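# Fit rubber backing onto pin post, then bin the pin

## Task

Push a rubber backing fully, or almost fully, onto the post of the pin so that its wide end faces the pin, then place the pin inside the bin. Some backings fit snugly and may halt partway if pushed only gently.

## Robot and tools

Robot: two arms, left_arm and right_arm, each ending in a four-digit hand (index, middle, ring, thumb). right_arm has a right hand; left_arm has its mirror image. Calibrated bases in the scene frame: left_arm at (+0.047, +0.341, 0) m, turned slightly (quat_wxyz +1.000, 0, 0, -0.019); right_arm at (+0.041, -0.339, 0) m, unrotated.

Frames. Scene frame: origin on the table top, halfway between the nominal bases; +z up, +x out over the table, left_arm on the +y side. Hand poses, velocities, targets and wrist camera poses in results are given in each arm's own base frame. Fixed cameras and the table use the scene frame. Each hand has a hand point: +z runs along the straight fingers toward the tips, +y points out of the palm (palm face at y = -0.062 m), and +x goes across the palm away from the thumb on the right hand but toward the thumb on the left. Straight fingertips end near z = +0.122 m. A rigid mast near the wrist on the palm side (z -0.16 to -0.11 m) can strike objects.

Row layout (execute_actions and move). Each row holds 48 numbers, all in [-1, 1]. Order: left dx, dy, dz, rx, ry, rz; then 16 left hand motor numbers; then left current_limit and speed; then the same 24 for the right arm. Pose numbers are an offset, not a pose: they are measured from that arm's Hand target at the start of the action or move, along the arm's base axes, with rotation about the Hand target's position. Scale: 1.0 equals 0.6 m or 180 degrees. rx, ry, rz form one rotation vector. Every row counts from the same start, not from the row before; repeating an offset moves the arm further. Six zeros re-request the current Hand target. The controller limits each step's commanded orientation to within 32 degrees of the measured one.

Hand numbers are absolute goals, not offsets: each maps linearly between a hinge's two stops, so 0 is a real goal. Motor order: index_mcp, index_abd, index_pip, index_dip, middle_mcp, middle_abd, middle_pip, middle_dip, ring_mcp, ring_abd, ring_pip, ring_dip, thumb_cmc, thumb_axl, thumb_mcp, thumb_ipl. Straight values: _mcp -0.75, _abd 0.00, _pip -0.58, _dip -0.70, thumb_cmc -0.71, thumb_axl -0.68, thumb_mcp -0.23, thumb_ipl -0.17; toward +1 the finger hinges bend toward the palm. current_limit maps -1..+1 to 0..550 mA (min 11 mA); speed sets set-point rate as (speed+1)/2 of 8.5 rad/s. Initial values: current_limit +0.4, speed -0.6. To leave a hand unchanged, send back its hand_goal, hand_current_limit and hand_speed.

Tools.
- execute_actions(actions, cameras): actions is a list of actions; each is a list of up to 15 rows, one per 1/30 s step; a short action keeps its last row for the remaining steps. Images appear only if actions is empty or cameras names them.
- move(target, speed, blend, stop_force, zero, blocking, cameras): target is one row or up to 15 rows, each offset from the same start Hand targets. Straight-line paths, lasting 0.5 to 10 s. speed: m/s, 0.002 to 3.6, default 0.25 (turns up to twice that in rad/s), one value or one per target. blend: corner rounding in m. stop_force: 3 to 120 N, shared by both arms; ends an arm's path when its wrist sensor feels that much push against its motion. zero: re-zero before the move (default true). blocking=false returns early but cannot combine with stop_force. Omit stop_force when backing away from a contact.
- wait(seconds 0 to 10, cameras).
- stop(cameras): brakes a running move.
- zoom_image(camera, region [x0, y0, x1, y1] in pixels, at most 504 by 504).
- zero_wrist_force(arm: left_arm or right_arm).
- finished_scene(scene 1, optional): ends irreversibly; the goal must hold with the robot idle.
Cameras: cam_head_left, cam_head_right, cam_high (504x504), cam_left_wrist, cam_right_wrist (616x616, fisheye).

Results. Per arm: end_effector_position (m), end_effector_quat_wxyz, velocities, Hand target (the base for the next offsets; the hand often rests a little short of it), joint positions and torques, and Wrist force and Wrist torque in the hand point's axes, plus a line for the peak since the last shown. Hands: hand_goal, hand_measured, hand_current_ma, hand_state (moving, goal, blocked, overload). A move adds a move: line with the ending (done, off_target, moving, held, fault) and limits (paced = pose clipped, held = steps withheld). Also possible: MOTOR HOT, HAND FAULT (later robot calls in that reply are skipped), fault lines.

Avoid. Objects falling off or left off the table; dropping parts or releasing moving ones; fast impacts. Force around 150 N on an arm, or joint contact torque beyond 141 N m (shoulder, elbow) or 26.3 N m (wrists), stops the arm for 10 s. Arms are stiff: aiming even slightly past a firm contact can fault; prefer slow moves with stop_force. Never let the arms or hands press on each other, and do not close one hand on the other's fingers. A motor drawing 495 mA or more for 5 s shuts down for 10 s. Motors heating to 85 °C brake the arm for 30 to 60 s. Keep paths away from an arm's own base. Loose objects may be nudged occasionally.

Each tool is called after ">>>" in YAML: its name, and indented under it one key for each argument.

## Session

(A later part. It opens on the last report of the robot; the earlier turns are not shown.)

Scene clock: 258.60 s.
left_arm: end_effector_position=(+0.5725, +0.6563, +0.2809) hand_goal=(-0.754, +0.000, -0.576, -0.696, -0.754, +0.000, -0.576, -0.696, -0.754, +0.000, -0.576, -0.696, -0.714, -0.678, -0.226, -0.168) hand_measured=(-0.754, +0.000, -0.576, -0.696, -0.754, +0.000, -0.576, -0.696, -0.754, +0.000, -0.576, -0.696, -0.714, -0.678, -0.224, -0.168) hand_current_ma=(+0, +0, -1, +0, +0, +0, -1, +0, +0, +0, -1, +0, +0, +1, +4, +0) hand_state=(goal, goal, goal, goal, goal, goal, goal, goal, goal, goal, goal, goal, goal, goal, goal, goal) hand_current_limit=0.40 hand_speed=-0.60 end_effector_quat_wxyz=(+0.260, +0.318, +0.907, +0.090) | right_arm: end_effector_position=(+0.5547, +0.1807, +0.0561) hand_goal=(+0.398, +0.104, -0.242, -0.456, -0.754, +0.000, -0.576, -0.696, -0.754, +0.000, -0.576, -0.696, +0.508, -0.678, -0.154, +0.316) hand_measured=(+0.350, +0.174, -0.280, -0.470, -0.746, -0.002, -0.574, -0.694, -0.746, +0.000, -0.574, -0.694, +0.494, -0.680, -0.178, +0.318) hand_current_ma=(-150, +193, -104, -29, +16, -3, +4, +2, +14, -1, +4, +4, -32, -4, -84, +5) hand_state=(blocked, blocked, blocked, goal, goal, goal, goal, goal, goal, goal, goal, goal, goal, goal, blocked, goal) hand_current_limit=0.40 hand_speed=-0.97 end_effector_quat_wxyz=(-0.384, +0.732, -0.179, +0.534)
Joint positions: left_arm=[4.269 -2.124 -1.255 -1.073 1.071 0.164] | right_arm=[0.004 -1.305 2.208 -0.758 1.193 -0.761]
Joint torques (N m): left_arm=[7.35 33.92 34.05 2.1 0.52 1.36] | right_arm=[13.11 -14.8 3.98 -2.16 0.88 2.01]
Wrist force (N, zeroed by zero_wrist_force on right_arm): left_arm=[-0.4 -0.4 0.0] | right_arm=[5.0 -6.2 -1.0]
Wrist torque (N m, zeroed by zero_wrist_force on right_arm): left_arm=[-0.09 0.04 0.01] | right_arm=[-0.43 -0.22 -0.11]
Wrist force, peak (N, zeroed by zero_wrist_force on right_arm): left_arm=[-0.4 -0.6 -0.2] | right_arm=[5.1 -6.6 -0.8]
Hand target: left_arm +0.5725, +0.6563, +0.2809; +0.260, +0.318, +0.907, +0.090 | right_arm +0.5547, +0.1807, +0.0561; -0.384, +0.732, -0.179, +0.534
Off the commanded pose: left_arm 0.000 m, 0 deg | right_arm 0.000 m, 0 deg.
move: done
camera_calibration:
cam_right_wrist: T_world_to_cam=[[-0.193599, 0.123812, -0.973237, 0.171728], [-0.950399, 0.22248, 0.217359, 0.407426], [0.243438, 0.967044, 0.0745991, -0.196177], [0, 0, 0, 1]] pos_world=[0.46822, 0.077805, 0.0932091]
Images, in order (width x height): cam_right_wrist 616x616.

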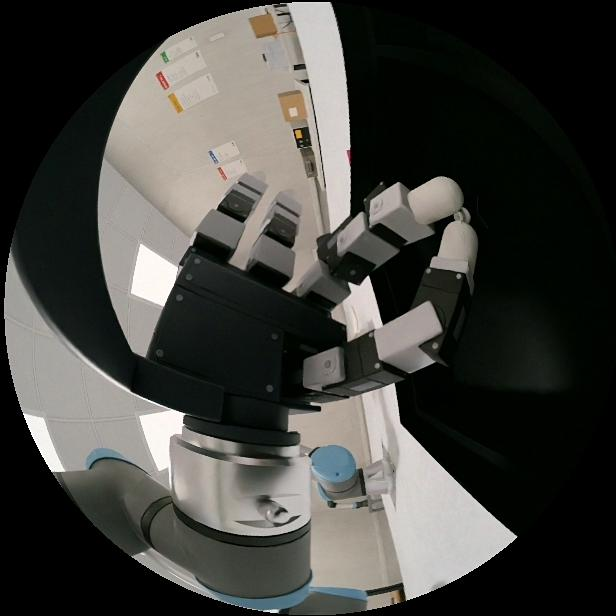

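>>> move:
  target:
    - [0,0,0,0,0,0,-0.754,0,-0.576,-0.696,-0.754,0,-0.576,-0.696,-0.754,0,-0.576,-0.696,-0.714,-0.678,-0.226,-0.168,0.4,-0.6,0,0,0.002,0,0,0,0.3973,0.105,-0.241,-0.4566,-0.754,0,-0.576,-0.696,-0.754,0,-0.576,-0.696,0.508,-0.678,-0.153,0.3167,0.4,-0.97]
    - [0,0,0,0,0,0,-0.754,0,-0.576,-0.696,-0.754,0,-0.576,-0.696,-0.754,0,-0.576,-0.696,-0.714,-0.678,-0.226,-0.168,0.4,-0.6,0,0,0.002,0,0,0,0.3442,0.1355,-0.2948,-0.4843,-0.754,0,-0.576,-0.696,-0.754,0,-0.576,-0.696,0.4827,-0.678,-0.2256,0.3192,0.4,-0.96]
  speed: 0.01
  cameras: ["cam_right_wrist"]

>>> zoom_image:
  camera: "cam_right_wrist"
  region: [445, 195, 495, 245]

Scene clock: 262.70 s.
left_arm: end_effector_position=(+0.5725, +0.6563, +0.2809) hand_goal=(-0.754, +0.000, -0.576, -0.696, -0.754, +0.000, -0.576, -0.696, -0.754, +0.000, -0.576, -0.696, -0.714, -0.678, -0.226, -0.168) hand_measured=(-0.754, +0.000, -0.576, -0.696, -0.754, +0.000, -0.576, -0.696, -0.754, +0.000, -0.576, -0.696, -0.714, -0.678, -0.224, -0.168) hand_current_ma=(+0, +0, -1, +0, +0, +0, -1, +0, +0, +0, -1, +0, +0, +1, +4, +0) hand_state=(goal, goal, goal, goal, goal, goal, goal, goal, goal, goal, goal, goal, goal, goal, goal, goal) hand_current_limit=0.40 hand_speed=-0.60 end_effector_quat_wxyz=(+0.260, +0.318, +0.907, +0.090) | right_arm: end_effector_position=(+0.5547, +0.1807, +0.0573) hand_goal=(+0.344, +0.136, -0.294, -0.484, -0.754, +0.000, -0.576, -0.696, -0.754, +0.000, -0.576, -0.696, +0.482, -0.678, -0.226, +0.320) hand_measured=(+0.344, +0.138, -0.294, -0.484, -0.746, -0.002, -0.574, -0.694, -0.746, +0.000, -0.574, -0.694, +0.478, -0.680, -0.224, +0.318) hand_current_ma=(+1, +2, +1, +1, +16, -3, +4, +2, +14, -1, +4, +4, -5, -5, +4, -2) hand_state=(goal, goal, goal, goal, goal, goal, goal, goal, goal, goal, goal, goal, goal, goal, goal, goal) hand_current_limit=0.40 hand_speed=-0.96 end_effector_quat_wxyz=(-0.384, +0.732, -0.179, +0.534)
Joint positions: left_arm=[4.269 -2.124 -1.255 -1.073 1.071 0.164] | right_arm=[0.004 -1.307 2.207 -0.755 1.193 -0.761]
Joint torques (N m): left_arm=[7.9 33.48 34.22 2.15 0.48 1.35] | right_arm=[9.75 -32.18 -27.21 0.1 0.87 0.69]
Wrist force (N, zeroed by zero_wrist_force on right_arm): left_arm=[-0.3 -0.4 -0.1] | right_arm=[0.0 -0.1 0.1]
Wrist torque (N m, zeroed by zero_wrist_force on right_arm): left_arm=[-0.08 0.01 0.02] | right_arm=[-0.03 0.02 0.02]
Wrist force, peak (N, zeroed by zero_wrist_force on right_arm): left_arm=[-0.3 -0.8 -0.1] | right_arm=[5.3 -6.6 -1.0]
Hand target: left_arm +0.5725, +0.6563, +0.2809; +0.260, +0.318, +0.907, +0.090 | right_arm +0.5547, +0.1807, +0.0573; -0.384, +0.732, -0.179, +0.534
Off the commanded pose: left_arm 0.000 m, 0 deg | right_arm 0.000 m, 0 deg.
move: done
camera_calibration:
cam_right_wrist: T_world_to_cam=[[-0.193599, 0.123812, -0.973237, 0.172896], [-0.950399, 0.22248, 0.217359, 0.407165], [0.243438, 0.967044, 0.0745991, -0.196266], [0, 0, 0, 1]] pos_world=[0.46822, 0.077805, 0.0944091]
Images, in order (width x height): cam_right_wrist 616x616.

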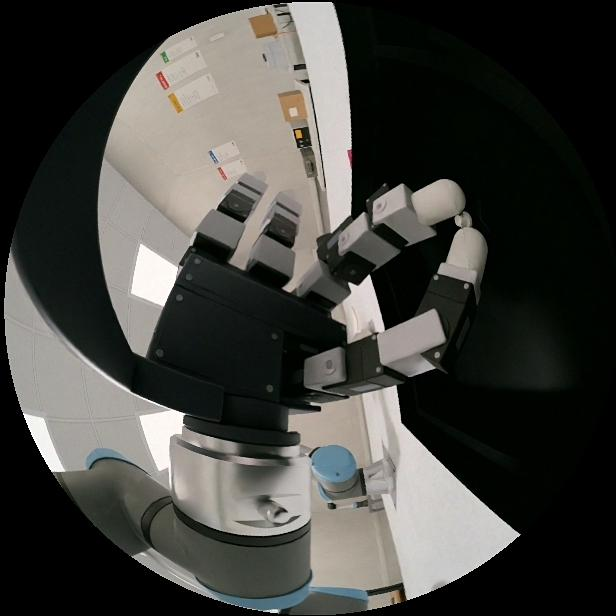

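Scaled by 10.080 from the camera's 616x616 image, which has a finer 880x880 frame.

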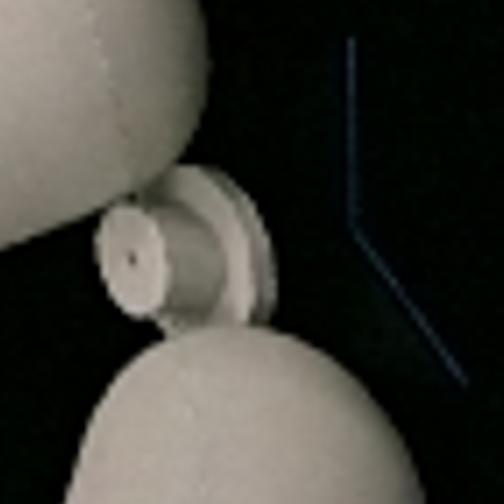

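>>> move:
  target:
    - [0,0,0,0,0,0,-0.754,0,-0.576,-0.696,-0.754,0,-0.576,-0.696,-0.754,0,-0.576,-0.696,-0.714,-0.678,-0.226,-0.168,0.4,-0.6,0,0,0,0,0,0,0.3548,0.17,-0.3577,-0.5217,-0.754,0,-0.576,-0.696,-0.754,0,-0.576,-0.696,0.4557,-0.678,-0.329,0.4357,0.4,-0.9]
    - [0,0,0,0,0,0,-0.754,0,-0.576,-0.696,-0.754,0,-0.576,-0.696,-0.754,0,-0.576,-0.696,-0.714,-0.678,-0.226,-0.168,0.4,-0.6,0,0,0.04,0,0,0,0.3548,0.17,-0.3577,-0.5217,-0.754,0,-0.576,-0.696,-0.754,0,-0.576,-0.696,0.4557,-0.678,-0.329,0.4357,0.4,-0.9]
  speed: [0.02, 0.04]
  cameras: ["cam_right_wrist"]

>>> zoom_image:
  camera: "cam_right_wrist"
  region: [450, 195, 510, 255]

Scene clock: 265.03 s.
left_arm: end_effector_position=(+0.5725, +0.6563, +0.2809) hand_goal=(-0.754, +0.000, -0.576, -0.696, -0.754, +0.000, -0.576, -0.696, -0.754, +0.000, -0.576, -0.696, -0.714, -0.678, -0.226, -0.168) hand_measured=(-0.754, +0.000, -0.576, -0.696, -0.754, +0.000, -0.576, -0.696, -0.754, +0.000, -0.576, -0.696, -0.714, -0.678, -0.224, -0.168) hand_current_ma=(+0, +0, -1, +0, +0, +0, -1, +0, +0, +0, -1, +0, +0, +1, +4, +0) hand_state=(goal, goal, goal, goal, goal, goal, goal, goal, goal, goal, goal, goal, goal, goal, goal, goal) hand_current_limit=0.40 hand_speed=-0.60 end_effector_quat_wxyz=(+0.260, +0.318, +0.907, +0.090) | right_arm: end_effector_position=(+0.5547, +0.1807, +0.0813) hand_goal=(+0.354, +0.170, -0.358, -0.522, -0.754, +0.000, -0.576, -0.696, -0.754, +0.000, -0.576, -0.696, +0.456, -0.678, -0.330, +0.436) hand_measured=(+0.352, +0.160, -0.356, -0.520, -0.746, -0.002, -0.574, -0.694, -0.746, +0.000, -0.574, -0.694, +0.454, -0.680, -0.328, +0.434) hand_current_ma=(-3, -15, +3, +3, +16, -3, +4, +2, +14, -1, +4, +4, -2, -4, +5, -6) hand_state=(goal, goal, goal, goal, goal, goal, goal, goal, goal, goal, goal, goal, goal, goal, goal, goal) hand_current_limit=0.40 hand_speed=-0.90 end_effector_quat_wxyz=(-0.384, +0.732, -0.179, +0.534)
Joint positions: left_arm=[4.269 -2.124 -1.255 -1.073 1.071 0.164] | right_arm=[0.004 -1.36 2.187 -0.681 1.193 -0.761]
Joint torques (N m): left_arm=[7.77 34.45 33.52 2.13 0.45 1.25] | right_arm=[9.36 -32.72 -29.48 0.56 0.22 0.37]
Wrist force (N, zeroed by zero_wrist_force on right_arm): left_arm=[-0.2 -0.4 0.1] | right_arm=[-0.1 -0.3 0.3]
Wrist torque (N m, zeroed by zero_wrist_force on right_arm): left_arm=[-0.10 0.01 0.03] | right_arm=[-0.06 0.02 0.01]
Wrist force, peak (N, zeroed by zero_wrist_force on right_arm): left_arm=[-0.3 -0.7 0.0] | right_arm=[0.3 -0.3 0.4]
Hand target: left_arm +0.5725, +0.6563, +0.2809; +0.260, +0.318, +0.907, +0.090 | right_arm +0.5547, +0.1807, +0.0813; -0.384, +0.732, -0.179, +0.534
Off the commanded pose: left_arm 0.000 m, 0 deg | right_arm 0.000 m, 0 deg.
move: done
camera_calibration:
cam_right_wrist: T_world_to_cam=[[-0.193599, 0.123812, -0.973237, 0.196157], [-0.950399, 0.22248, 0.217359, 0.40197], [0.243438, 0.967044, 0.0745991, -0.198049], [0, 0, 0, 1]] pos_world=[0.46822, 0.077805, 0.118309]
Images, in order (width x height): cam_right_wrist 616x616.

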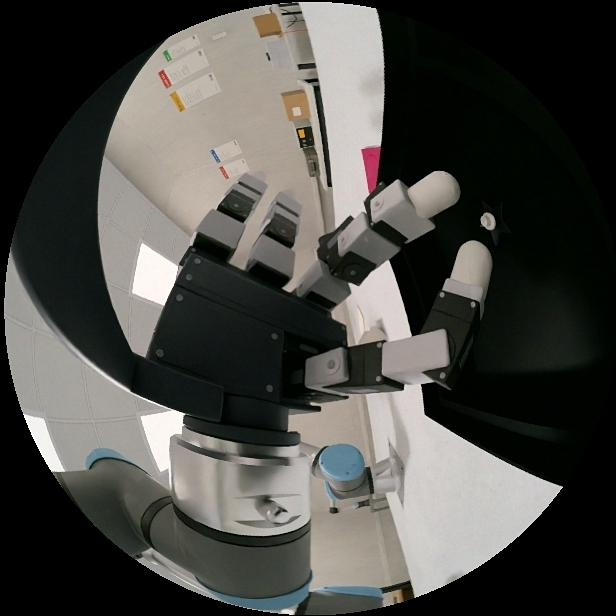

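Scaled by 8.400 from the camera's 616x616 image, which has a finer 880x880 frame.

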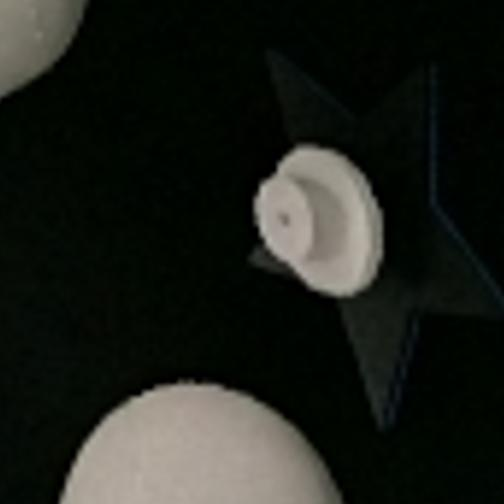

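>>> move:
  target:
    - [0,0,0,0,0,0,-0.754,0,-0.576,-0.696,-0.754,0,-0.576,-0.696,-0.754,0,-0.576,-0.696,-0.714,-0.678,-0.226,-0.168,0.4,-0.6,0,0,0.1978,0,0,0,0.3548,0.17,-0.3577,-0.5217,-0.754,0,-0.576,-0.696,-0.2,0,-0.576,-0.696,0.4557,-0.678,-0.329,0.4357,0.4,-0.9]
    - [0,0,0,0,0,0,-0.754,0,-0.576,-0.696,-0.754,0,-0.576,-0.696,-0.754,0,-0.576,-0.696,-0.714,-0.678,-0.226,-0.168,0.4,-0.6,-0.156,-0.1465,0.2645,-0.1713,0.4243,0,0.3548,0.17,-0.3577,-0.5217,-0.754,0,-0.576,-0.696,-0.2,0,-0.576,-0.696,0.4557,-0.678,-0.329,0.4357,0.4,-0.9]
  speed: [0.2, 0.35]
  blend: [0.03, 0]
  cameras: ["cam_right_wrist", "cam_high", "cam_head_right"]

Scene clock: 269.70 s.
left_arm: end_effector_position=(+0.5725, +0.6563, +0.2809) hand_goal=(-0.754, +0.000, -0.576, -0.696, -0.754, +0.000, -0.576, -0.696, -0.754, +0.000, -0.576, -0.696, -0.714, -0.678, -0.226, -0.168) hand_measured=(-0.754, +0.000, -0.576, -0.696, -0.754, +0.000, -0.576, -0.696, -0.754, +0.000, -0.576, -0.696, -0.714, -0.678, -0.224, -0.168) hand_current_ma=(+0, +0, -1, +0, +0, +0, -1, +0, +0, +0, -1, +0, +0, +1, +4, +0) hand_state=(goal, goal, goal, goal, goal, goal, goal, goal, goal, goal, goal, goal, goal, goal, goal, goal) hand_current_limit=0.40 hand_speed=-0.60 end_effector_quat_wxyz=(+0.260, +0.318, +0.907, +0.090) | right_arm: end_effector_position=(+0.4611, +0.0928, +0.2400) hand_goal=(+0.354, +0.170, -0.358, -0.522, -0.754, +0.000, -0.576, -0.696, -0.200, +0.000, -0.576, -0.696, +0.456, -0.678, -0.330, +0.436) hand_measured=(+0.346, +0.166, -0.358, -0.520, -0.748, -0.002, -0.574, -0.694, -0.202, +0.000, -0.574, -0.694, +0.454, -0.680, -0.328, +0.434) hand_current_ma=(-14, -4, +0, +3, +10, -3, +4, +2, -4, -1, +1, +4, -3, -3, +5, -2) hand_state=(goal, goal, goal, goal, goal, goal, goal, goal, goal, goal, goal, goal, goal, goal, goal, goal) hand_current_limit=0.40 hand_speed=-0.90 end_effector_quat_wxyz=(+0.000, +0.971, -0.238, -0.001)
Joint positions: left_arm=[4.269 -2.124 -1.255 -1.073 1.071 0.164] | right_arm=[0.046 -0.977 1.093 1.457 1.571 -1.045]
Joint torques (N m): left_arm=[7.23 34.47 33.52 2.01 0.42 1.3] | right_arm=[12.92 -33.98 -32.31 4.16 1.21 1.88]
Wrist force (N, zeroed by zero_wrist_force on right_arm): left_arm=[-0.4 -0.6 -0.1] | right_arm=[-1.5 0.7 -1.5]
Wrist torque (N m, zeroed by zero_wrist_force on right_arm): left_arm=[-0.10 0.02 0.02] | right_arm=[0.22 0.09 -0.27]
Wrist force, peak (N, zeroed by zero_wrist_force on right_arm): left_arm=[-0.2 -0.7 -0.2] | right_arm=[-1.5 0.7 -1.7]
Hand target: left_arm +0.5725, +0.6563, +0.2809; +0.260, +0.318, +0.907, +0.090 | right_arm +0.4611, +0.0928, +0.2400; +0.000, +0.971, -0.238, -0.001
Off the commanded pose: left_arm 0.000 m, 0 deg | right_arm 0.000 m, 0 deg.
move: done
camera_calibration:
cam_right_wrist: T_world_to_cam=[[-0.980989, -0.19405, 0.00243922, 0.501904], [-0.109163, 0.56216, 0.819793, -0.265858], [-0.160452, 0.803941, -0.572655, 0.254628], [0, 0, 0, 1]] pos_world=[0.504195, 0.0421433, 0.362538]
Images, in order (width x height): cam_head_right 504x504, cam_high 504x504, cam_right_wrist 616x616.

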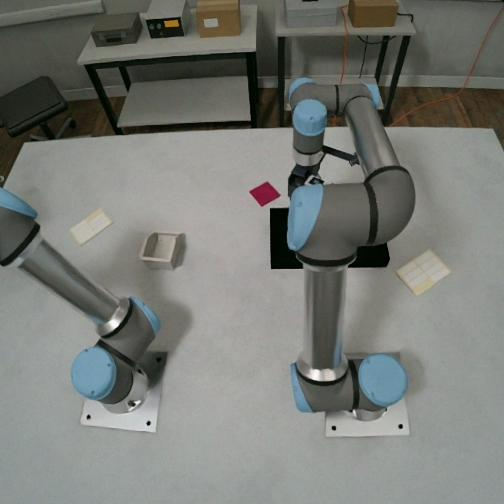

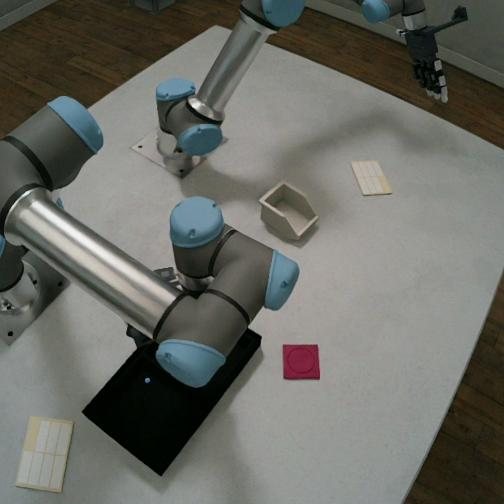

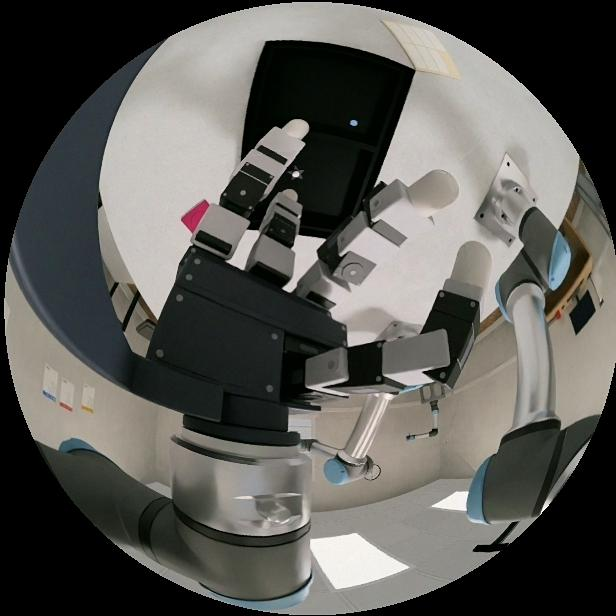

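>>> zoom_image:
  camera: "cam_right_wrist"
  region: [260, 140, 330, 210]

>>> zoom_image:
  camera: "cam_right_wrist"
  region: [220, 30, 430, 240]

Scaled by 7.200 from the camera's 616x616 image, which has a finer 880x880 frame.

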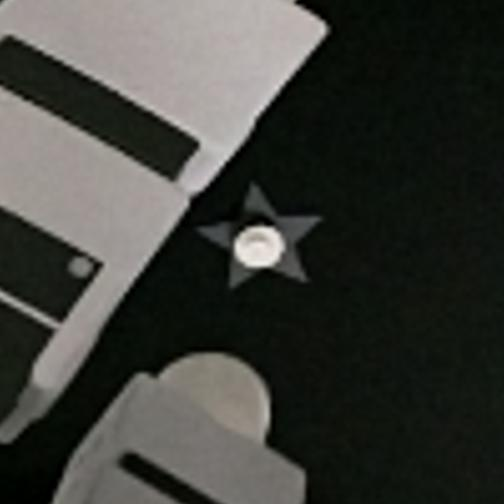

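Scaled by 2.400 from the camera's 616x616 image, which has a finer 880x880 frame.

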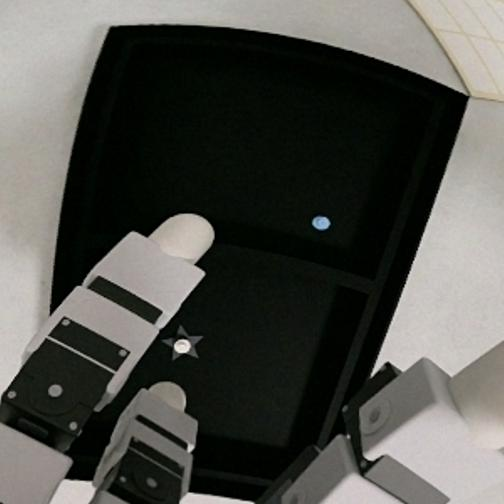

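>>> zero_wrist_force:
  arm: "right_arm"

>>> move:
  target: [0,0,0,0,0,0,-0.754,0,-0.576,-0.696,-0.754,0,-0.576,-0.696,-0.754,0,-0.576,-0.696,-0.714,-0.678,-0.226,-0.168,0.4,-0.6,0.0004,0.0015,-0.1533,0,0,0,0.3548,0.17,-0.3577,-0.5217,-0.754,0,-0.576,-0.696,-0.2,0,-0.576,-0.696,0.4557,-0.678,-0.329,0.4357,0.4,-0.9]
  speed: 0.12
  cameras: ["cam_right_wrist", "cam_high"]

>>> zoom_image:
  camera: "cam_right_wrist"
  region: [260, 150, 330, 220]

>>> zoom_image:
  camera: "cam_high"
  region: [150, 300, 250, 400]

Wrist force sensor zeroed.

Scene clock: 272.87 s.
left_arm: end_effector_position=(+0.5725, +0.6563, +0.2809) hand_goal=(-0.754, +0.000, -0.576, -0.696, -0.754, +0.000, -0.576, -0.696, -0.754, +0.000, -0.576, -0.696, -0.714, -0.678, -0.226, -0.168) hand_measured=(-0.754, +0.000, -0.576, -0.696, -0.754, +0.000, -0.576, -0.696, -0.754, +0.000, -0.576, -0.696, -0.714, -0.678, -0.224, -0.168) hand_current_ma=(+0, +0, -1, +0, +0, +0, -1, +0, +0, +0, -1, +0, +0, +1, +4, +0) hand_state=(goal, goal, goal, goal, goal, goal, goal, goal, goal, goal, goal, goal, goal, goal, goal, goal) hand_current_limit=0.40 hand_speed=-0.60 end_effector_quat_wxyz=(+0.260, +0.318, +0.907, +0.090) | right_arm: end_effector_position=(+0.4613, +0.0937, +0.1481) hand_goal=(+0.354, +0.170, -0.358, -0.522, -0.754, +0.000, -0.576, -0.696, -0.200, +0.000, -0.576, -0.696, +0.456, -0.678, -0.330, +0.436) hand_measured=(+0.346, +0.166, -0.358, -0.520, -0.748, -0.002, -0.574, -0.694, -0.204, +0.000, -0.574, -0.694, +0.454, -0.680, -0.328, +0.434) hand_current_ma=(-15, -4, +0, +3, +9, -3, +4, +2, -5, -1, +1, +4, -3, -3, +5, -2) hand_state=(goal, goal, goal, goal, goal, goal, goal, goal, goal, goal, goal, goal, goal, goal, goal, goal) hand_current_limit=0.40 hand_speed=-0.90 end_effector_quat_wxyz=(+0.000, +0.971, -0.238, -0.001)
Joint positions: left_arm=[4.269 -2.124 -1.255 -1.073 1.071 0.164] | right_arm=[0.048 -0.924 1.247 1.25 1.571 -1.043]
Joint torques (N m): left_arm=[7.78 33.44 32.8 2.06 0.53 1.26] | right_arm=[12.99 -35.52 -3.08 0.52 0.48 1.47]
Wrist force (N, zeroed by zero_wrist_force on right_arm): left_arm=[-0.1 -0.3 0.0] | right_arm=[0.1 -0.2 -0.2]
Wrist torque (N m, zeroed by zero_wrist_force on right_arm): left_arm=[-0.07 -0.01 0.04] | right_arm=[-0.01 0.02 0.02]
Wrist force, peak (N, zeroed by zero_wrist_force on right_arm): left_arm=[-0.5 -0.7 -0.1] | right_arm=[0.1 -0.2 -1.0]
Hand target: left_arm +0.5725, +0.6563, +0.2809; +0.260, +0.318, +0.907, +0.090 | right_arm +0.4613, +0.0937, +0.1480; +0.000, +0.971, -0.238, -0.001
Off the commanded pose: left_arm 0.000 m, 0 deg | right_arm 0.000 m, 0 deg.
move: done
camera_calibration:
cam_right_wrist: T_world_to_cam=[[-0.980981, -0.194084, 0.00272861, 0.502417], [-0.108946, 0.562183, 0.819805, -0.191117], [-0.160645, 0.803916, -0.572636, 0.201403], [0, 0, 0, 1]] pos_world=[0.504395, 0.0430432, 0.270639]
Images, in order (width x height): cam_high 504x504, cam_right_wrist 616x616.

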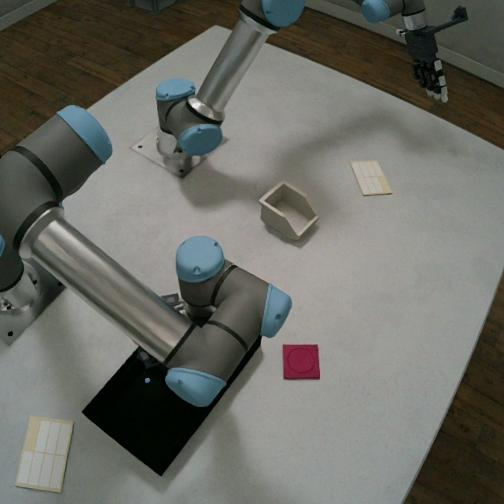

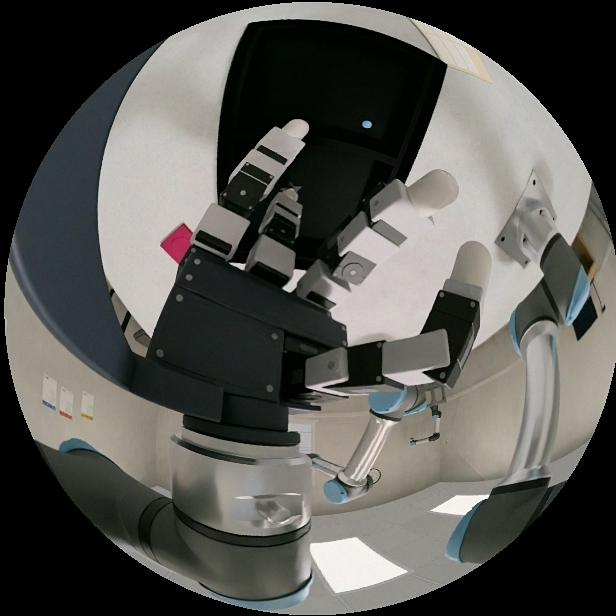

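Scaled by 7.200 from the camera's 616x616 image, which has a finer 880x880 frame.

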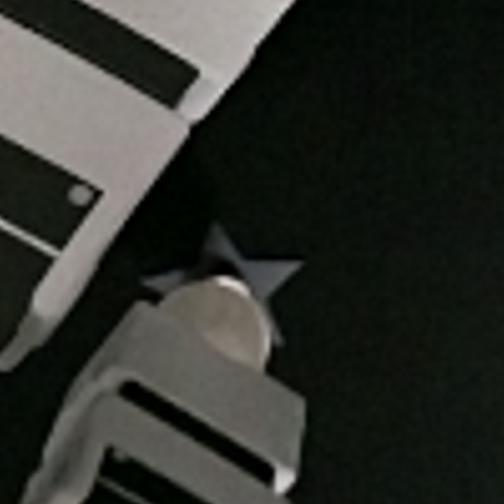

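Scaled by 5.040 from the camera's 504x504 image, which has a finer 720x720 frame.

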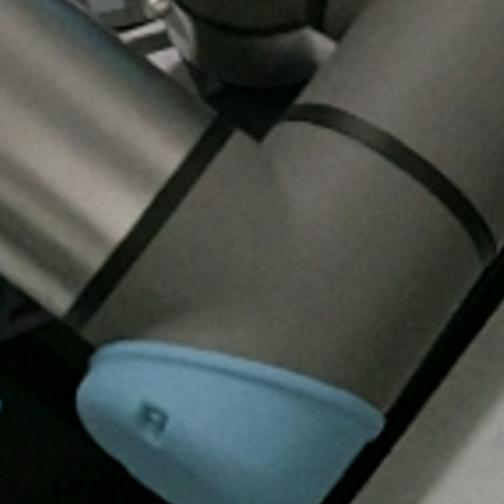

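>>> move:
  target:
    - [0,0,0,0,0,0,-0.754,0,-0.576,-0.696,-0.754,0,-0.576,-0.696,-0.754,0,-0.576,-0.696,-0.714,-0.678,-0.226,-0.168,0.4,-0.6,0,0.0033,-0.005,0,0,0,0.3548,0.17,-0.3577,-0.5217,-0.754,0,-0.576,-0.696,-0.2,0,-0.576,-0.696,0.4557,-0.678,-0.329,0.4357,0.4,-0.9]
    - [0,0,0,0,0,0,-0.754,0,-0.576,-0.696,-0.754,0,-0.576,-0.696,-0.754,0,-0.576,-0.696,-0.714,-0.678,-0.226,-0.168,0.4,-0.6,0,0.0033,-0.0267,0,0,0,0.3548,0.17,-0.3577,-0.5217,-0.754,0,-0.576,-0.696,-0.2,0,-0.576,-0.696,0.4557,-0.678,-0.329,0.4357,0.4,-0.9]
  speed: [0.02, 0.01]
  blend: [0.001, 0]
  stop_force: 4
  cameras: ["cam_right_wrist"]

>>> zoom_image:
  camera: "cam_right_wrist"
  region: [260, 150, 330, 220]

Scene clock: 277.07 s.
left_arm: end_effector_position=(+0.5725, +0.6563, +0.2809) hand_goal=(-0.754, +0.000, -0.576, -0.696, -0.754, +0.000, -0.576, -0.696, -0.754, +0.000, -0.576, -0.696, -0.714, -0.678, -0.226, -0.168) hand_measured=(-0.754, +0.000, -0.576, -0.696, -0.754, +0.000, -0.576, -0.696, -0.754, +0.000, -0.576, -0.696, -0.714, -0.678, -0.224, -0.168) hand_current_ma=(+0, +0, -1, +0, +0, +0, -1, +0, +0, +0, -1, +0, +0, +1, +4, +0) hand_state=(goal, goal, goal, goal, goal, goal, goal, goal, goal, goal, goal, goal, goal, goal, goal, goal) hand_current_limit=0.40 hand_speed=-0.60 end_effector_quat_wxyz=(+0.260, +0.318, +0.907, +0.090) | right_arm: end_effector_position=(+0.4613, +0.0957, +0.1377) hand_goal=(+0.354, +0.170, -0.358, -0.522, -0.754, +0.000, -0.576, -0.696, -0.200, +0.000, -0.576, -0.696, +0.456, -0.678, -0.330, +0.436) hand_measured=(+0.346, +0.166, -0.358, -0.520, -0.750, -0.002, -0.574, -0.694, -0.204, +0.000, -0.574, -0.694, +0.454, -0.680, -0.328, +0.434) hand_current_ma=(-15, -4, +0, +3, +8, -1, +3, +2, -5, -1, +1, +4, -3, -3, +5, -2) hand_state=(goal, goal, goal, goal, goal, goal, goal, goal, goal, goal, goal, goal, goal, goal, goal, goal) hand_current_limit=0.40 hand_speed=-0.90 end_effector_quat_wxyz=(+0.000, +0.971, -0.238, -0.001)
Joint positions: left_arm=[4.269 -2.124 -1.255 -1.073 1.071 0.164] | right_arm=[0.052 -0.915 1.259 1.229 1.571 -1.039]
Joint torques (N m): left_arm=[7.47 33.73 32.96 2.06 0.47 1.4] | right_arm=[11.92 -51.39 -30.5 4.18 -0.61 1.65]
Wrist force (N, zeroed by zero_wrist_force on right_arm): left_arm=[-0.1 -0.6 0.1] | right_arm=[-0.1 -0.3 -0.1]
Wrist torque (N m, zeroed by zero_wrist_force on right_arm): left_arm=[-0.13 0.00 0.05] | right_arm=[-0.04 0.01 0.00]
Wrist force, peak (N, zeroed by zero_wrist_force on right_arm): left_arm=[-0.5 -0.6 0.1] | right_arm=[-0.1 -0.3 -4.3]
Hand target: left_arm +0.5725, +0.6563, +0.2809; +0.260, +0.318, +0.907, +0.090 | right_arm +0.4613, +0.0957, +0.1377; +0.000, +0.971, -0.238, -0.001 (not the last commanded pose)
Off the commanded pose: left_arm 0.000 m, 0 deg | right_arm 0.006 m, 0 deg.
move: contact (right_arm); path passed 1 of 2 targets
camera_calibration:
cam_right_wrist: T_world_to_cam=[[-0.980981, -0.194084, 0.00272861, 0.502834], [-0.108946, 0.562183, 0.819805, -0.183716], [-0.160645, 0.803916, -0.572636, 0.19384], [0, 0, 0, 1]] pos_world=[0.504395, 0.0450432, 0.260239]
Images, in order (width x height): cam_right_wrist 616x616.

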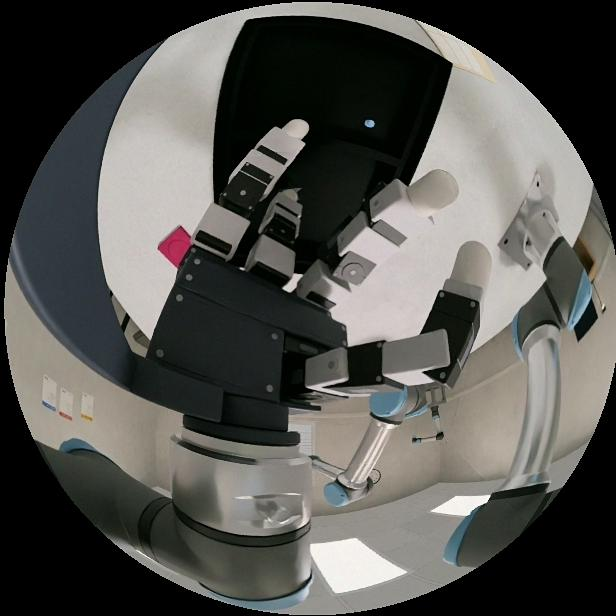

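Scaled by 7.200 from the camera's 616x616 image, which has a finer 880x880 frame.

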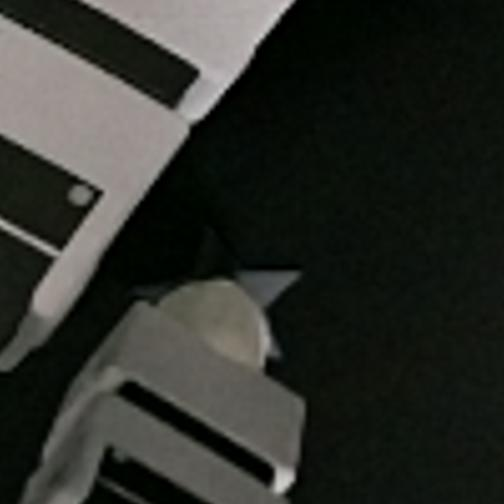

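>>> move:
  target: [0,0,0,0,0,0,-0.754,0,-0.576,-0.696,-0.754,0,-0.576,-0.696,-0.754,0,-0.576,-0.696,-0.714,-0.678,-0.226,-0.168,0.4,-0.6,0,0,-0.0133,0,0,0,0.3548,0.17,-0.3577,-0.5217,-0.754,0,-0.576,-0.696,-0.2,0,-0.576,-0.696,0.4557,-0.678,-0.329,0.4357,0.4,-0.9]
  speed: 0.006
  stop_force: 12
  cameras: ["cam_right_wrist"]

>>> zoom_image:
  camera: "cam_right_wrist"
  region: [260, 150, 330, 220]

Scene clock: 278.90 s.
left_arm: end_effector_position=(+0.5725, +0.6563, +0.2809) hand_goal=(-0.754, +0.000, -0.576, -0.696, -0.754, +0.000, -0.576, -0.696, -0.754, +0.000, -0.576, -0.696, -0.714, -0.678, -0.226, -0.168) hand_measured=(-0.754, +0.000, -0.576, -0.696, -0.754, +0.000, -0.576, -0.696, -0.754, +0.000, -0.576, -0.696, -0.714, -0.678, -0.224, -0.168) hand_current_ma=(+0, +0, -1, +0, +0, +0, -1, +0, +0, +0, -1, +0, +0, +1, +4, +0) hand_state=(goal, goal, goal, goal, goal, goal, goal, goal, goal, goal, goal, goal, goal, goal, goal, goal) hand_current_limit=0.40 hand_speed=-0.60 end_effector_quat_wxyz=(+0.260, +0.318, +0.907, +0.090) | right_arm: end_effector_position=(+0.4614, +0.0957, +0.1366) hand_goal=(+0.354, +0.170, -0.358, -0.522, -0.754, +0.000, -0.576, -0.696, -0.200, +0.000, -0.576, -0.696, +0.456, -0.678, -0.330, +0.436) hand_measured=(+0.346, +0.166, -0.358, -0.520, -0.750, -0.002, -0.574, -0.694, -0.204, +0.000, -0.574, -0.694, +0.454, -0.680, -0.328, +0.434) hand_current_ma=(-15, -4, +0, +3, +7, -1, +3, +2, -5, -1, +1, +4, -3, -3, +5, -2) hand_state=(goal, goal, goal, goal, goal, goal, goal, goal, goal, goal, goal, goal, goal, goal, goal, goal) hand_current_limit=0.40 hand_speed=-0.90 end_effector_quat_wxyz=(+0.000, +0.971, -0.238, -0.001)
Joint positions: left_arm=[4.269 -2.124 -1.255 -1.073 1.071 0.164] | right_arm=[0.052 -0.914 1.26 1.227 1.571 -1.039]
Joint torques (N m): left_arm=[7.82 33.63 33.33 2.11 0.41 1.35] | right_arm=[11.82 -45.5 -27.8 3.09 -0.52 1.6]
Wrist force (N, zeroed by zero_wrist_force on right_arm): left_arm=[-0.3 -0.3 -0.1] | right_arm=[-0.2 -0.4 -13.4]
Wrist torque (N m, zeroed by zero_wrist_force on right_arm): left_arm=[-0.07 0.03 0.02] | right_arm=[0.98 0.27 0.00]
Wrist force, peak (N, zeroed by zero_wrist_force on right_arm): left_arm=[-0.3 -0.6 0.0] | right_arm=[0.1 -0.7 -17.7]
Hand target: left_arm +0.5725, +0.6563, +0.2809; +0.260, +0.318, +0.907, +0.090 | right_arm +0.4614, +0.0957, +0.1366; +0.000, +0.971, -0.238, -0.001 (not the last commanded pose)
Off the commanded pose: left_arm 0.000 m, 0 deg | right_arm 0.007 m, 0 deg.
move: contact (right_arm)
camera_calibration:
cam_right_wrist: T_world_to_cam=[[-0.980978, -0.194106, 0.00235927, 0.503031], [-0.109259, 0.562141, 0.819792, -0.182639], [-0.160453, 0.80394, -0.572656, 0.193133], [0, 0, 0, 1]] pos_world=[0.504496, 0.0450433, 0.259138]
Images, in order (width x height): cam_right_wrist 616x616.

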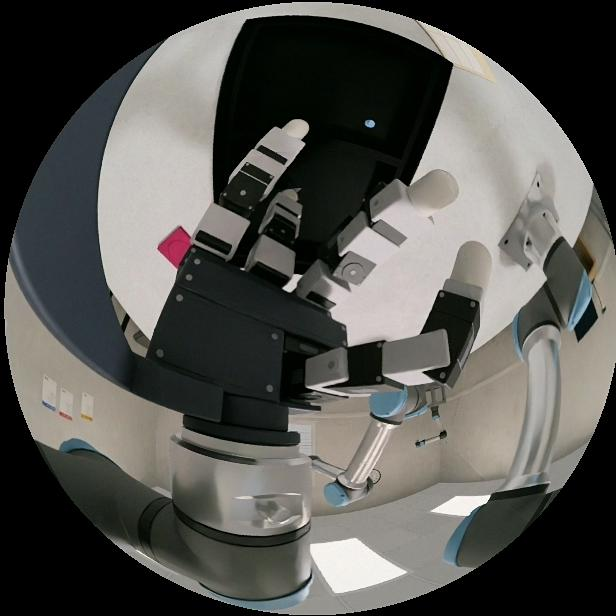

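Scaled by 7.200 from the camera's 616x616 image, which has a finer 880x880 frame.

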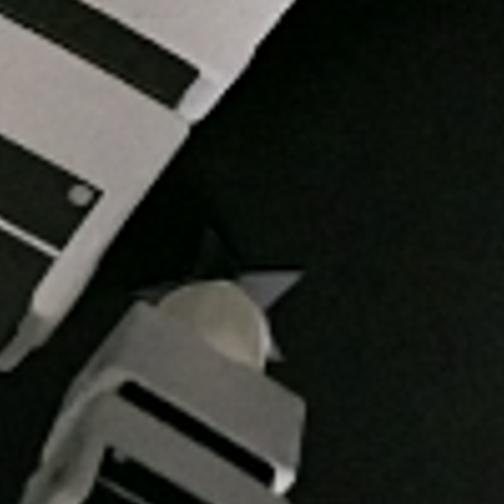

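>>> move:
  target: [0,0,0,0,0,0,-0.754,0,-0.576,-0.696,-0.754,0,-0.576,-0.696,-0.754,0,-0.576,-0.696,-0.714,-0.678,-0.226,-0.168,0.4,-0.6,0,0,-0.01,0,0,0,0.3548,0.17,-0.3577,-0.5217,-0.754,0,-0.576,-0.696,-0.2,0,-0.576,-0.696,0.4557,-0.678,-0.329,0.4357,0.4,-0.9]
  speed: 0.006
  stop_force: 12
  cameras: ["cam_right_wrist"]

>>> zoom_image:
  camera: "cam_right_wrist"
  region: [260, 150, 330, 220]

Scene clock: 280.73 s.
left_arm: end_effector_position=(+0.5725, +0.6563, +0.2809) hand_goal=(-0.754, +0.000, -0.576, -0.696, -0.754, +0.000, -0.576, -0.696, -0.754, +0.000, -0.576, -0.696, -0.714, -0.678, -0.226, -0.168) hand_measured=(-0.754, +0.000, -0.576, -0.696, -0.754, +0.000, -0.576, -0.696, -0.754, +0.000, -0.576, -0.696, -0.714, -0.678, -0.224, -0.168) hand_current_ma=(+0, +0, -1, +0, +0, +0, -1, +0, +0, +0, -1, +0, +0, +1, +4, +0) hand_state=(goal, goal, goal, goal, goal, goal, goal, goal, goal, goal, goal, goal, goal, goal, goal, goal) hand_current_limit=0.40 hand_speed=-0.60 end_effector_quat_wxyz=(+0.260, +0.318, +0.907, +0.090) | right_arm: end_effector_position=(+0.4615, +0.0957, +0.1360) hand_goal=(+0.354, +0.170, -0.358, -0.522, -0.754, +0.000, -0.576, -0.696, -0.200, +0.000, -0.576, -0.696, +0.456, -0.678, -0.330, +0.436) hand_measured=(+0.346, +0.166, -0.358, -0.520, -0.750, -0.002, -0.574, -0.694, -0.204, +0.000, -0.574, -0.694, +0.454, -0.680, -0.328, +0.434) hand_current_ma=(-15, -4, +0, +3, +7, -3, +3, +2, -5, -1, +1, +4, -3, -3, +5, -2) hand_state=(goal, goal, goal, goal, goal, goal, goal, goal, goal, goal, goal, goal, goal, goal, goal, goal) hand_current_limit=0.40 hand_speed=-0.90 end_effector_quat_wxyz=(+0.000, +0.971, -0.238, -0.001)
Joint positions: left_arm=[4.269 -2.124 -1.255 -1.073 1.071 0.164] | right_arm=[0.052 -0.913 1.26 1.225 1.571 -1.039]
Joint torques (N m): left_arm=[7.38 34.06 33.47 2.11 0.5 1.38] | right_arm=[12.59 -36.78 -22.76 1.71 -0.69 1.57]
Wrist force (N, zeroed by zero_wrist_force on right_arm): left_arm=[-0.2 -0.3 0.0] | right_arm=[0.0 -0.7 -28.0]
Wrist torque (N m, zeroed by zero_wrist_force on right_arm): left_arm=[-0.08 0.01 0.03] | right_arm=[2.11 0.59 0.01]
Wrist force, peak (N, zeroed by zero_wrist_force on right_arm): left_arm=[-0.3 -0.7 0.0] | right_arm=[0.0 -1.1 -32.8]
Hand target: left_arm +0.5725, +0.6563, +0.2809; +0.260, +0.318, +0.907, +0.090 | right_arm +0.4615, +0.0957, +0.1360; +0.000, +0.971, -0.238, -0.001 (not the last commanded pose)
Off the commanded pose: left_arm 0.000 m, 0 deg | right_arm 0.005 m, 0 deg.
move: contact (right_arm)
camera_calibration:
cam_right_wrist: T_world_to_cam=[[-0.980992, -0.194037, 0.00194943, 0.503143], [-0.109568, 0.562178, 0.819726, -0.182058], [-0.160153, 0.803932, -0.572752, 0.19272], [0, 0, 0, 1]] pos_world=[0.504496, 0.0450433, 0.258638]
Images, in order (width x height): cam_right_wrist 616x616.

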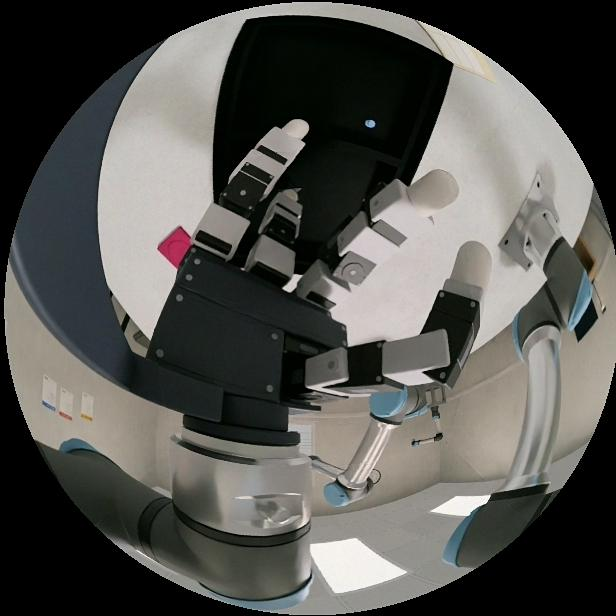

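Scaled by 7.200 from the camera's 616x616 image, which has a finer 880x880 frame.

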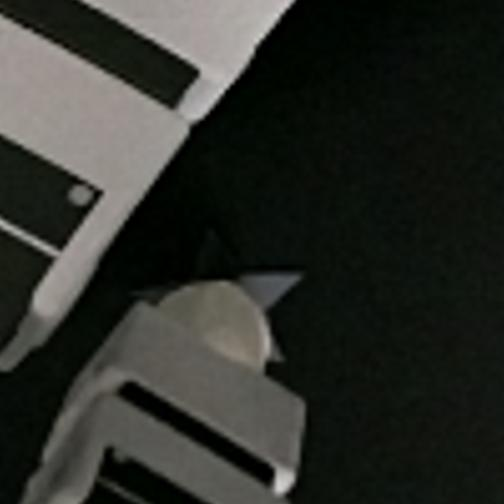

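>>> move:
  target:
    - [0,0,0,0,0,0,-0.754,0,-0.576,-0.696,-0.754,0,-0.576,-0.696,-0.754,0,-0.576,-0.696,-0.714,-0.678,-0.226,-0.168,0.4,-0.6,0,0,0.01,0,0,0,0.3548,0.17,-0.3577,-0.5217,-0.754,0,-0.576,-0.696,-0.2,0,-0.576,-0.696,0.4557,-0.678,-0.329,0.4357,0.4,-0.9]
    - [0,0,0,0,0,0,-0.754,0,-0.576,-0.696,-0.754,0,-0.576,-0.696,-0.754,0,-0.576,-0.696,-0.714,-0.678,-0.226,-0.168,0.4,-0.6,0,0,0.1733,0,0,0,0.3548,0.17,-0.3577,-0.5217,-0.754,0,-0.576,-0.696,-0.2,0,-0.576,-0.696,0.4557,-0.678,-0.329,0.4357,0.4,-0.9]
    - [0,0,0,0,0,0,-0.754,0,-0.576,-0.696,-0.754,0,-0.576,-0.696,-0.754,0,-0.576,-0.696,-0.714,-0.678,-0.226,-0.168,0.4,-0.6,0.1553,0.1417,0.1067,0.1713,-0.4243,0,0.3548,0.17,-0.3577,-0.5217,-0.754,0,-0.576,-0.696,-0.754,0,-0.576,-0.696,0.4557,-0.678,-0.329,0.4357,0.4,-0.9]
    - [0,0,0,0,0,0,-0.754,0,-0.576,-0.696,-0.754,0,-0.576,-0.696,-0.754,0,-0.576,-0.696,-0.714,-0.678,-0.226,-0.168,0.4,-0.6,0.1553,0.1417,-0.0912,0.1713,-0.4243,0,0.3548,0.17,-0.3577,-0.5217,-0.754,0,-0.576,-0.696,-0.754,0,-0.576,-0.696,0.4557,-0.678,-0.329,0.4357,0.4,-0.9]
  speed: [0.02, 0.2, 0.35, 0.15]
  blend: [0.003, 0.03, 0, 0]
  cameras: ["cam_right_wrist", "cam_high"]

>>> zoom_image:
  camera: "cam_right_wrist"
  region: [450, 195, 510, 255]

Scene clock: 288.80 s.
left_arm: end_effector_position=(+0.5725, +0.6563, +0.2809) hand_goal=(-0.754, +0.000, -0.576, -0.696, -0.754, +0.000, -0.576, -0.696, -0.754, +0.000, -0.576, -0.696, -0.714, -0.678, -0.226, -0.168) hand_measured=(-0.754, +0.000, -0.576, -0.696, -0.754, +0.000, -0.576, -0.696, -0.754, +0.000, -0.576, -0.696, -0.714, -0.678, -0.224, -0.168) hand_current_ma=(+0, +0, -1, +0, +0, +0, -1, +0, +0, +0, -1, +0, +0, +1, +4, +0) hand_state=(goal, goal, goal, goal, goal, goal, goal, goal, goal, goal, goal, goal, goal, goal, goal, goal) hand_current_limit=0.40 hand_speed=-0.60 end_effector_quat_wxyz=(+0.260, +0.318, +0.907, +0.090) | right_arm: end_effector_position=(+0.5547, +0.1807, +0.0814) hand_goal=(+0.354, +0.170, -0.358, -0.522, -0.754, +0.000, -0.576, -0.696, -0.754, +0.000, -0.576, -0.696, +0.456, -0.678, -0.330, +0.436) hand_measured=(+0.352, +0.168, -0.358, -0.520, -0.748, -0.002, -0.574, -0.694, -0.738, +0.000, -0.574, -0.694, +0.454, -0.680, -0.328, +0.434) hand_current_ma=(-3, -3, +0, +3, +11, -3, +3, +2, +38, -1, +1, +4, -3, -3, +5, -2) hand_state=(goal, goal, goal, goal, goal, goal, goal, goal, goal, goal, goal, goal, goal, goal, goal, goal) hand_current_limit=0.40 hand_speed=-0.90 end_effector_quat_wxyz=(-0.384, +0.732, -0.179, +0.534)
Joint positions: left_arm=[4.269 -2.124 -1.255 -1.073 1.071 0.164] | right_arm=[0.004 -1.36 2.187 -0.682 1.194 -0.761]
Joint torques (N m): left_arm=[7.91 33.93 33.12 1.95 0.58 1.26] | right_arm=[12.79 -16.13 -0.21 -3.22 1.03 1.58]
Wrist force (N, zeroed by zero_wrist_force on right_arm): left_arm=[-0.3 -0.5 -0.1] | right_arm=[1.6 -0.9 1.8]
Wrist torque (N m, zeroed by zero_wrist_force on right_arm): left_arm=[-0.10 0.02 0.03] | right_arm=[-0.27 -0.10 0.28]
Wrist force, peak (N, zeroed by zero_wrist_force on right_arm): left_arm=[-0.4 -0.7 0.0] | right_arm=[-0.4 -0.6 -28.0]
Hand target: left_arm +0.5725, +0.6563, +0.2809; +0.260, +0.318, +0.907, +0.090 | right_arm +0.5547, +0.1807, +0.0813; -0.384, +0.732, -0.179, +0.534
Off the commanded pose: left_arm 0.000 m, 0 deg | right_arm 0.000 m, 0 deg.
move: done
camera_calibration:
cam_right_wrist: T_world_to_cam=[[-0.19301, 0.124021, -0.973327, 0.195974], [-0.950465, 0.222692, 0.216852, 0.402024], [0.243646, 0.966968, 0.0748961, -0.198184], [0, 0, 0, 1]] pos_world=[0.468221, 0.0778048, 0.11841]
Images, in order (width x height): cam_high 504x504, cam_right_wrist 616x616.

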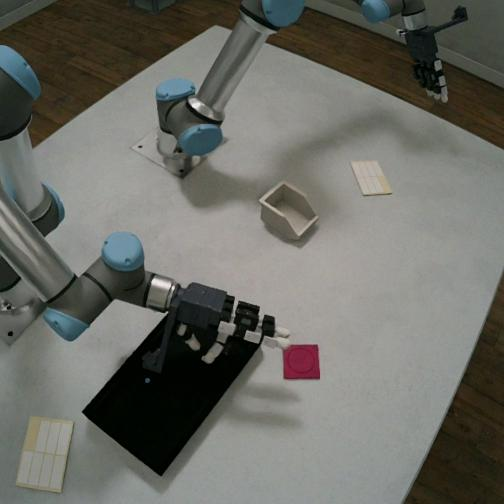

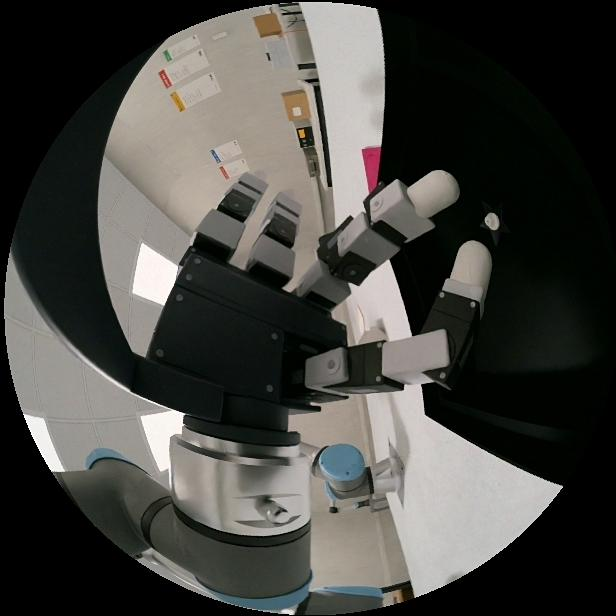

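Scaled by 8.400 from the camera's 616x616 image, which has a finer 880x880 frame.

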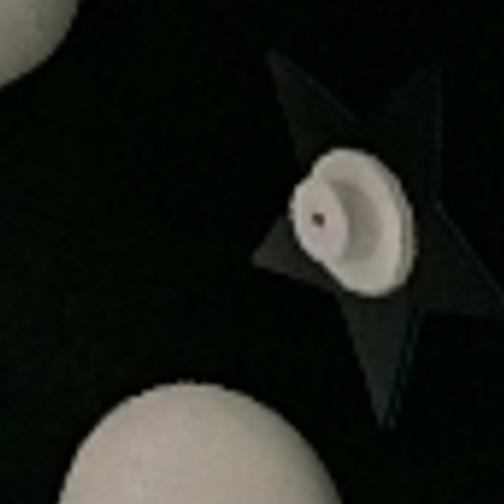

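>>> zoom_image:
  camera: "cam_right_wrist"
  region: [478, 206, 504, 232]

>>> move:
  target:
    - [0,0,0,0,0,0,-0.754,0,-0.576,-0.696,-0.754,0,-0.576,-0.696,-0.754,0,-0.576,-0.696,-0.714,-0.678,-0.226,-0.168,0.4,-0.6,0.0012,0,-0.0255,0,0,0,0.3548,0.17,-0.3577,-0.5217,-0.754,0,-0.576,-0.696,-0.754,0,-0.576,-0.696,0.4557,-0.678,-0.329,0.4357,0.4,-0.9]
    - [0,0,0,0,0,0,-0.754,0,-0.576,-0.696,-0.754,0,-0.576,-0.696,-0.754,0,-0.576,-0.696,-0.714,-0.678,-0.226,-0.168,0.4,-0.6,0.0012,0,-0.0392,0,0,0,0.3548,0.17,-0.3577,-0.5217,-0.754,0,-0.576,-0.696,-0.754,0,-0.576,-0.696,0.4557,-0.678,-0.329,0.4357,0.4,-0.95]
  speed: [0.05, 0.02]
  blend: [0.003, 0]
  cameras: ["cam_right_wrist"]

>>> zoom_image:
  camera: "cam_right_wrist"
  region: [440, 185, 500, 245]

Scaled by 19.385 from the camera's 616x616 image, which has a finer 880x880 frame.

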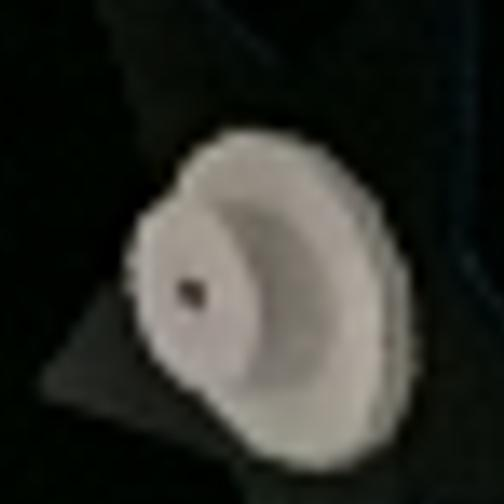

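Scene clock: 291.23 s.
left_arm: end_effector_position=(+0.5725, +0.6563, +0.2809) hand_goal=(-0.754, +0.000, -0.576, -0.696, -0.754, +0.000, -0.576, -0.696, -0.754, +0.000, -0.576, -0.696, -0.714, -0.678, -0.226, -0.168) hand_measured=(-0.754, +0.000, -0.576, -0.696, -0.754, +0.000, -0.576, -0.696, -0.754, +0.000, -0.576, -0.696, -0.714, -0.678, -0.224, -0.168) hand_current_ma=(+0, +0, -1, +0, +0, +0, -1, +0, +0, +0, -1, +0, +0, +1, +4, +0) hand_state=(goal, goal, goal, goal, goal, goal, goal, goal, goal, goal, goal, goal, goal, goal, goal, goal) hand_current_limit=0.40 hand_speed=-0.60 end_effector_quat_wxyz=(+0.260, +0.318, +0.907, +0.090) | right_arm: end_effector_position=(+0.5554, +0.1807, +0.0578) hand_goal=(+0.354, +0.170, -0.358, -0.522, -0.754, +0.000, -0.576, -0.696, -0.754, +0.000, -0.576, -0.696, +0.456, -0.678, -0.330, +0.436) hand_measured=(+0.352, +0.168, -0.358, -0.520, -0.748, -0.002, -0.574, -0.694, -0.738, +0.000, -0.574, -0.694, +0.454, -0.680, -0.328, +0.434) hand_current_ma=(-3, -3, +0, +3, +11, -3, +3, +2, +38, -1, +1, +4, -3, -3, +5, -2) hand_state=(goal, goal, goal, goal, goal, goal, goal, goal, goal, goal, goal, goal, goal, goal, goal, goal) hand_current_limit=0.40 hand_speed=-0.95 end_effector_quat_wxyz=(-0.384, +0.732, -0.179, +0.534)
Joint positions: left_arm=[4.269 -2.124 -1.255 -1.073 1.071 0.164] | right_arm=[0.004 -1.307 2.206 -0.754 1.194 -0.761]
Joint torques (N m): left_arm=[7.5 34.42 32.57 2.18 0.75 1.1] | right_arm=[3.08 -17.42 0.24 -3.33 -0.7 1.27]
Wrist force (N, zeroed by zero_wrist_force on right_arm): left_arm=[-0.4 -0.4 0.2] | right_arm=[1.5 -0.8 1.8]
Wrist torque (N m, zeroed by zero_wrist_force on right_arm): left_arm=[-0.10 0.04 0.01] | right_arm=[-0.25 -0.08 0.27]
Wrist force, peak (N, zeroed by zero_wrist_force on right_arm): left_arm=[-0.4 -0.7 0.2] | right_arm=[1.9 -1.1 2.0]
Hand target: left_arm +0.5725, +0.6563, +0.2809; +0.260, +0.318, +0.907, +0.090 | right_arm +0.5554, +0.1807, +0.0578; -0.384, +0.732, -0.179, +0.534
Off the commanded pose: left_arm 0.000 m, 0 deg | right_arm 0.000 m, 0 deg.
move: done
camera_calibration:
cam_right_wrist: T_world_to_cam=[[-0.192922, 0.12398, -0.97335, 0.173103], [-0.950507, 0.222613, 0.216749, 0.407843], [0.243553, 0.966991, 0.0748971, -0.196545], [0, 0, 0, 1]] pos_world=[0.468921, 0.0778049, 0.0948104]
Images, in order (width x height): cam_right_wrist 616x616.

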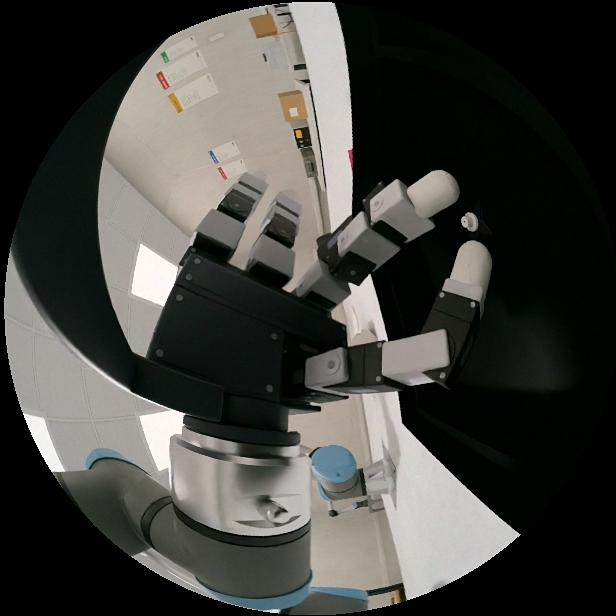

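Scaled by 8.400 from the camera's 616x616 image, which has a finer 880x880 frame.

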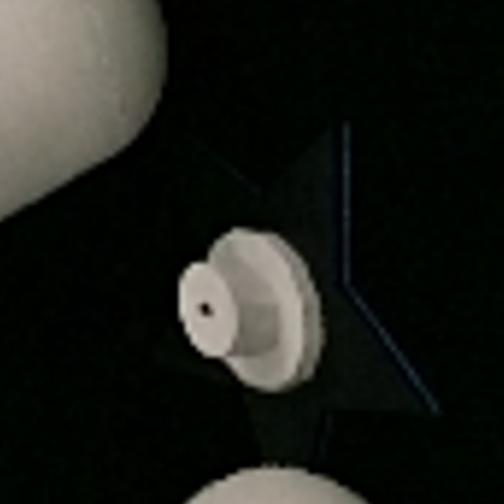

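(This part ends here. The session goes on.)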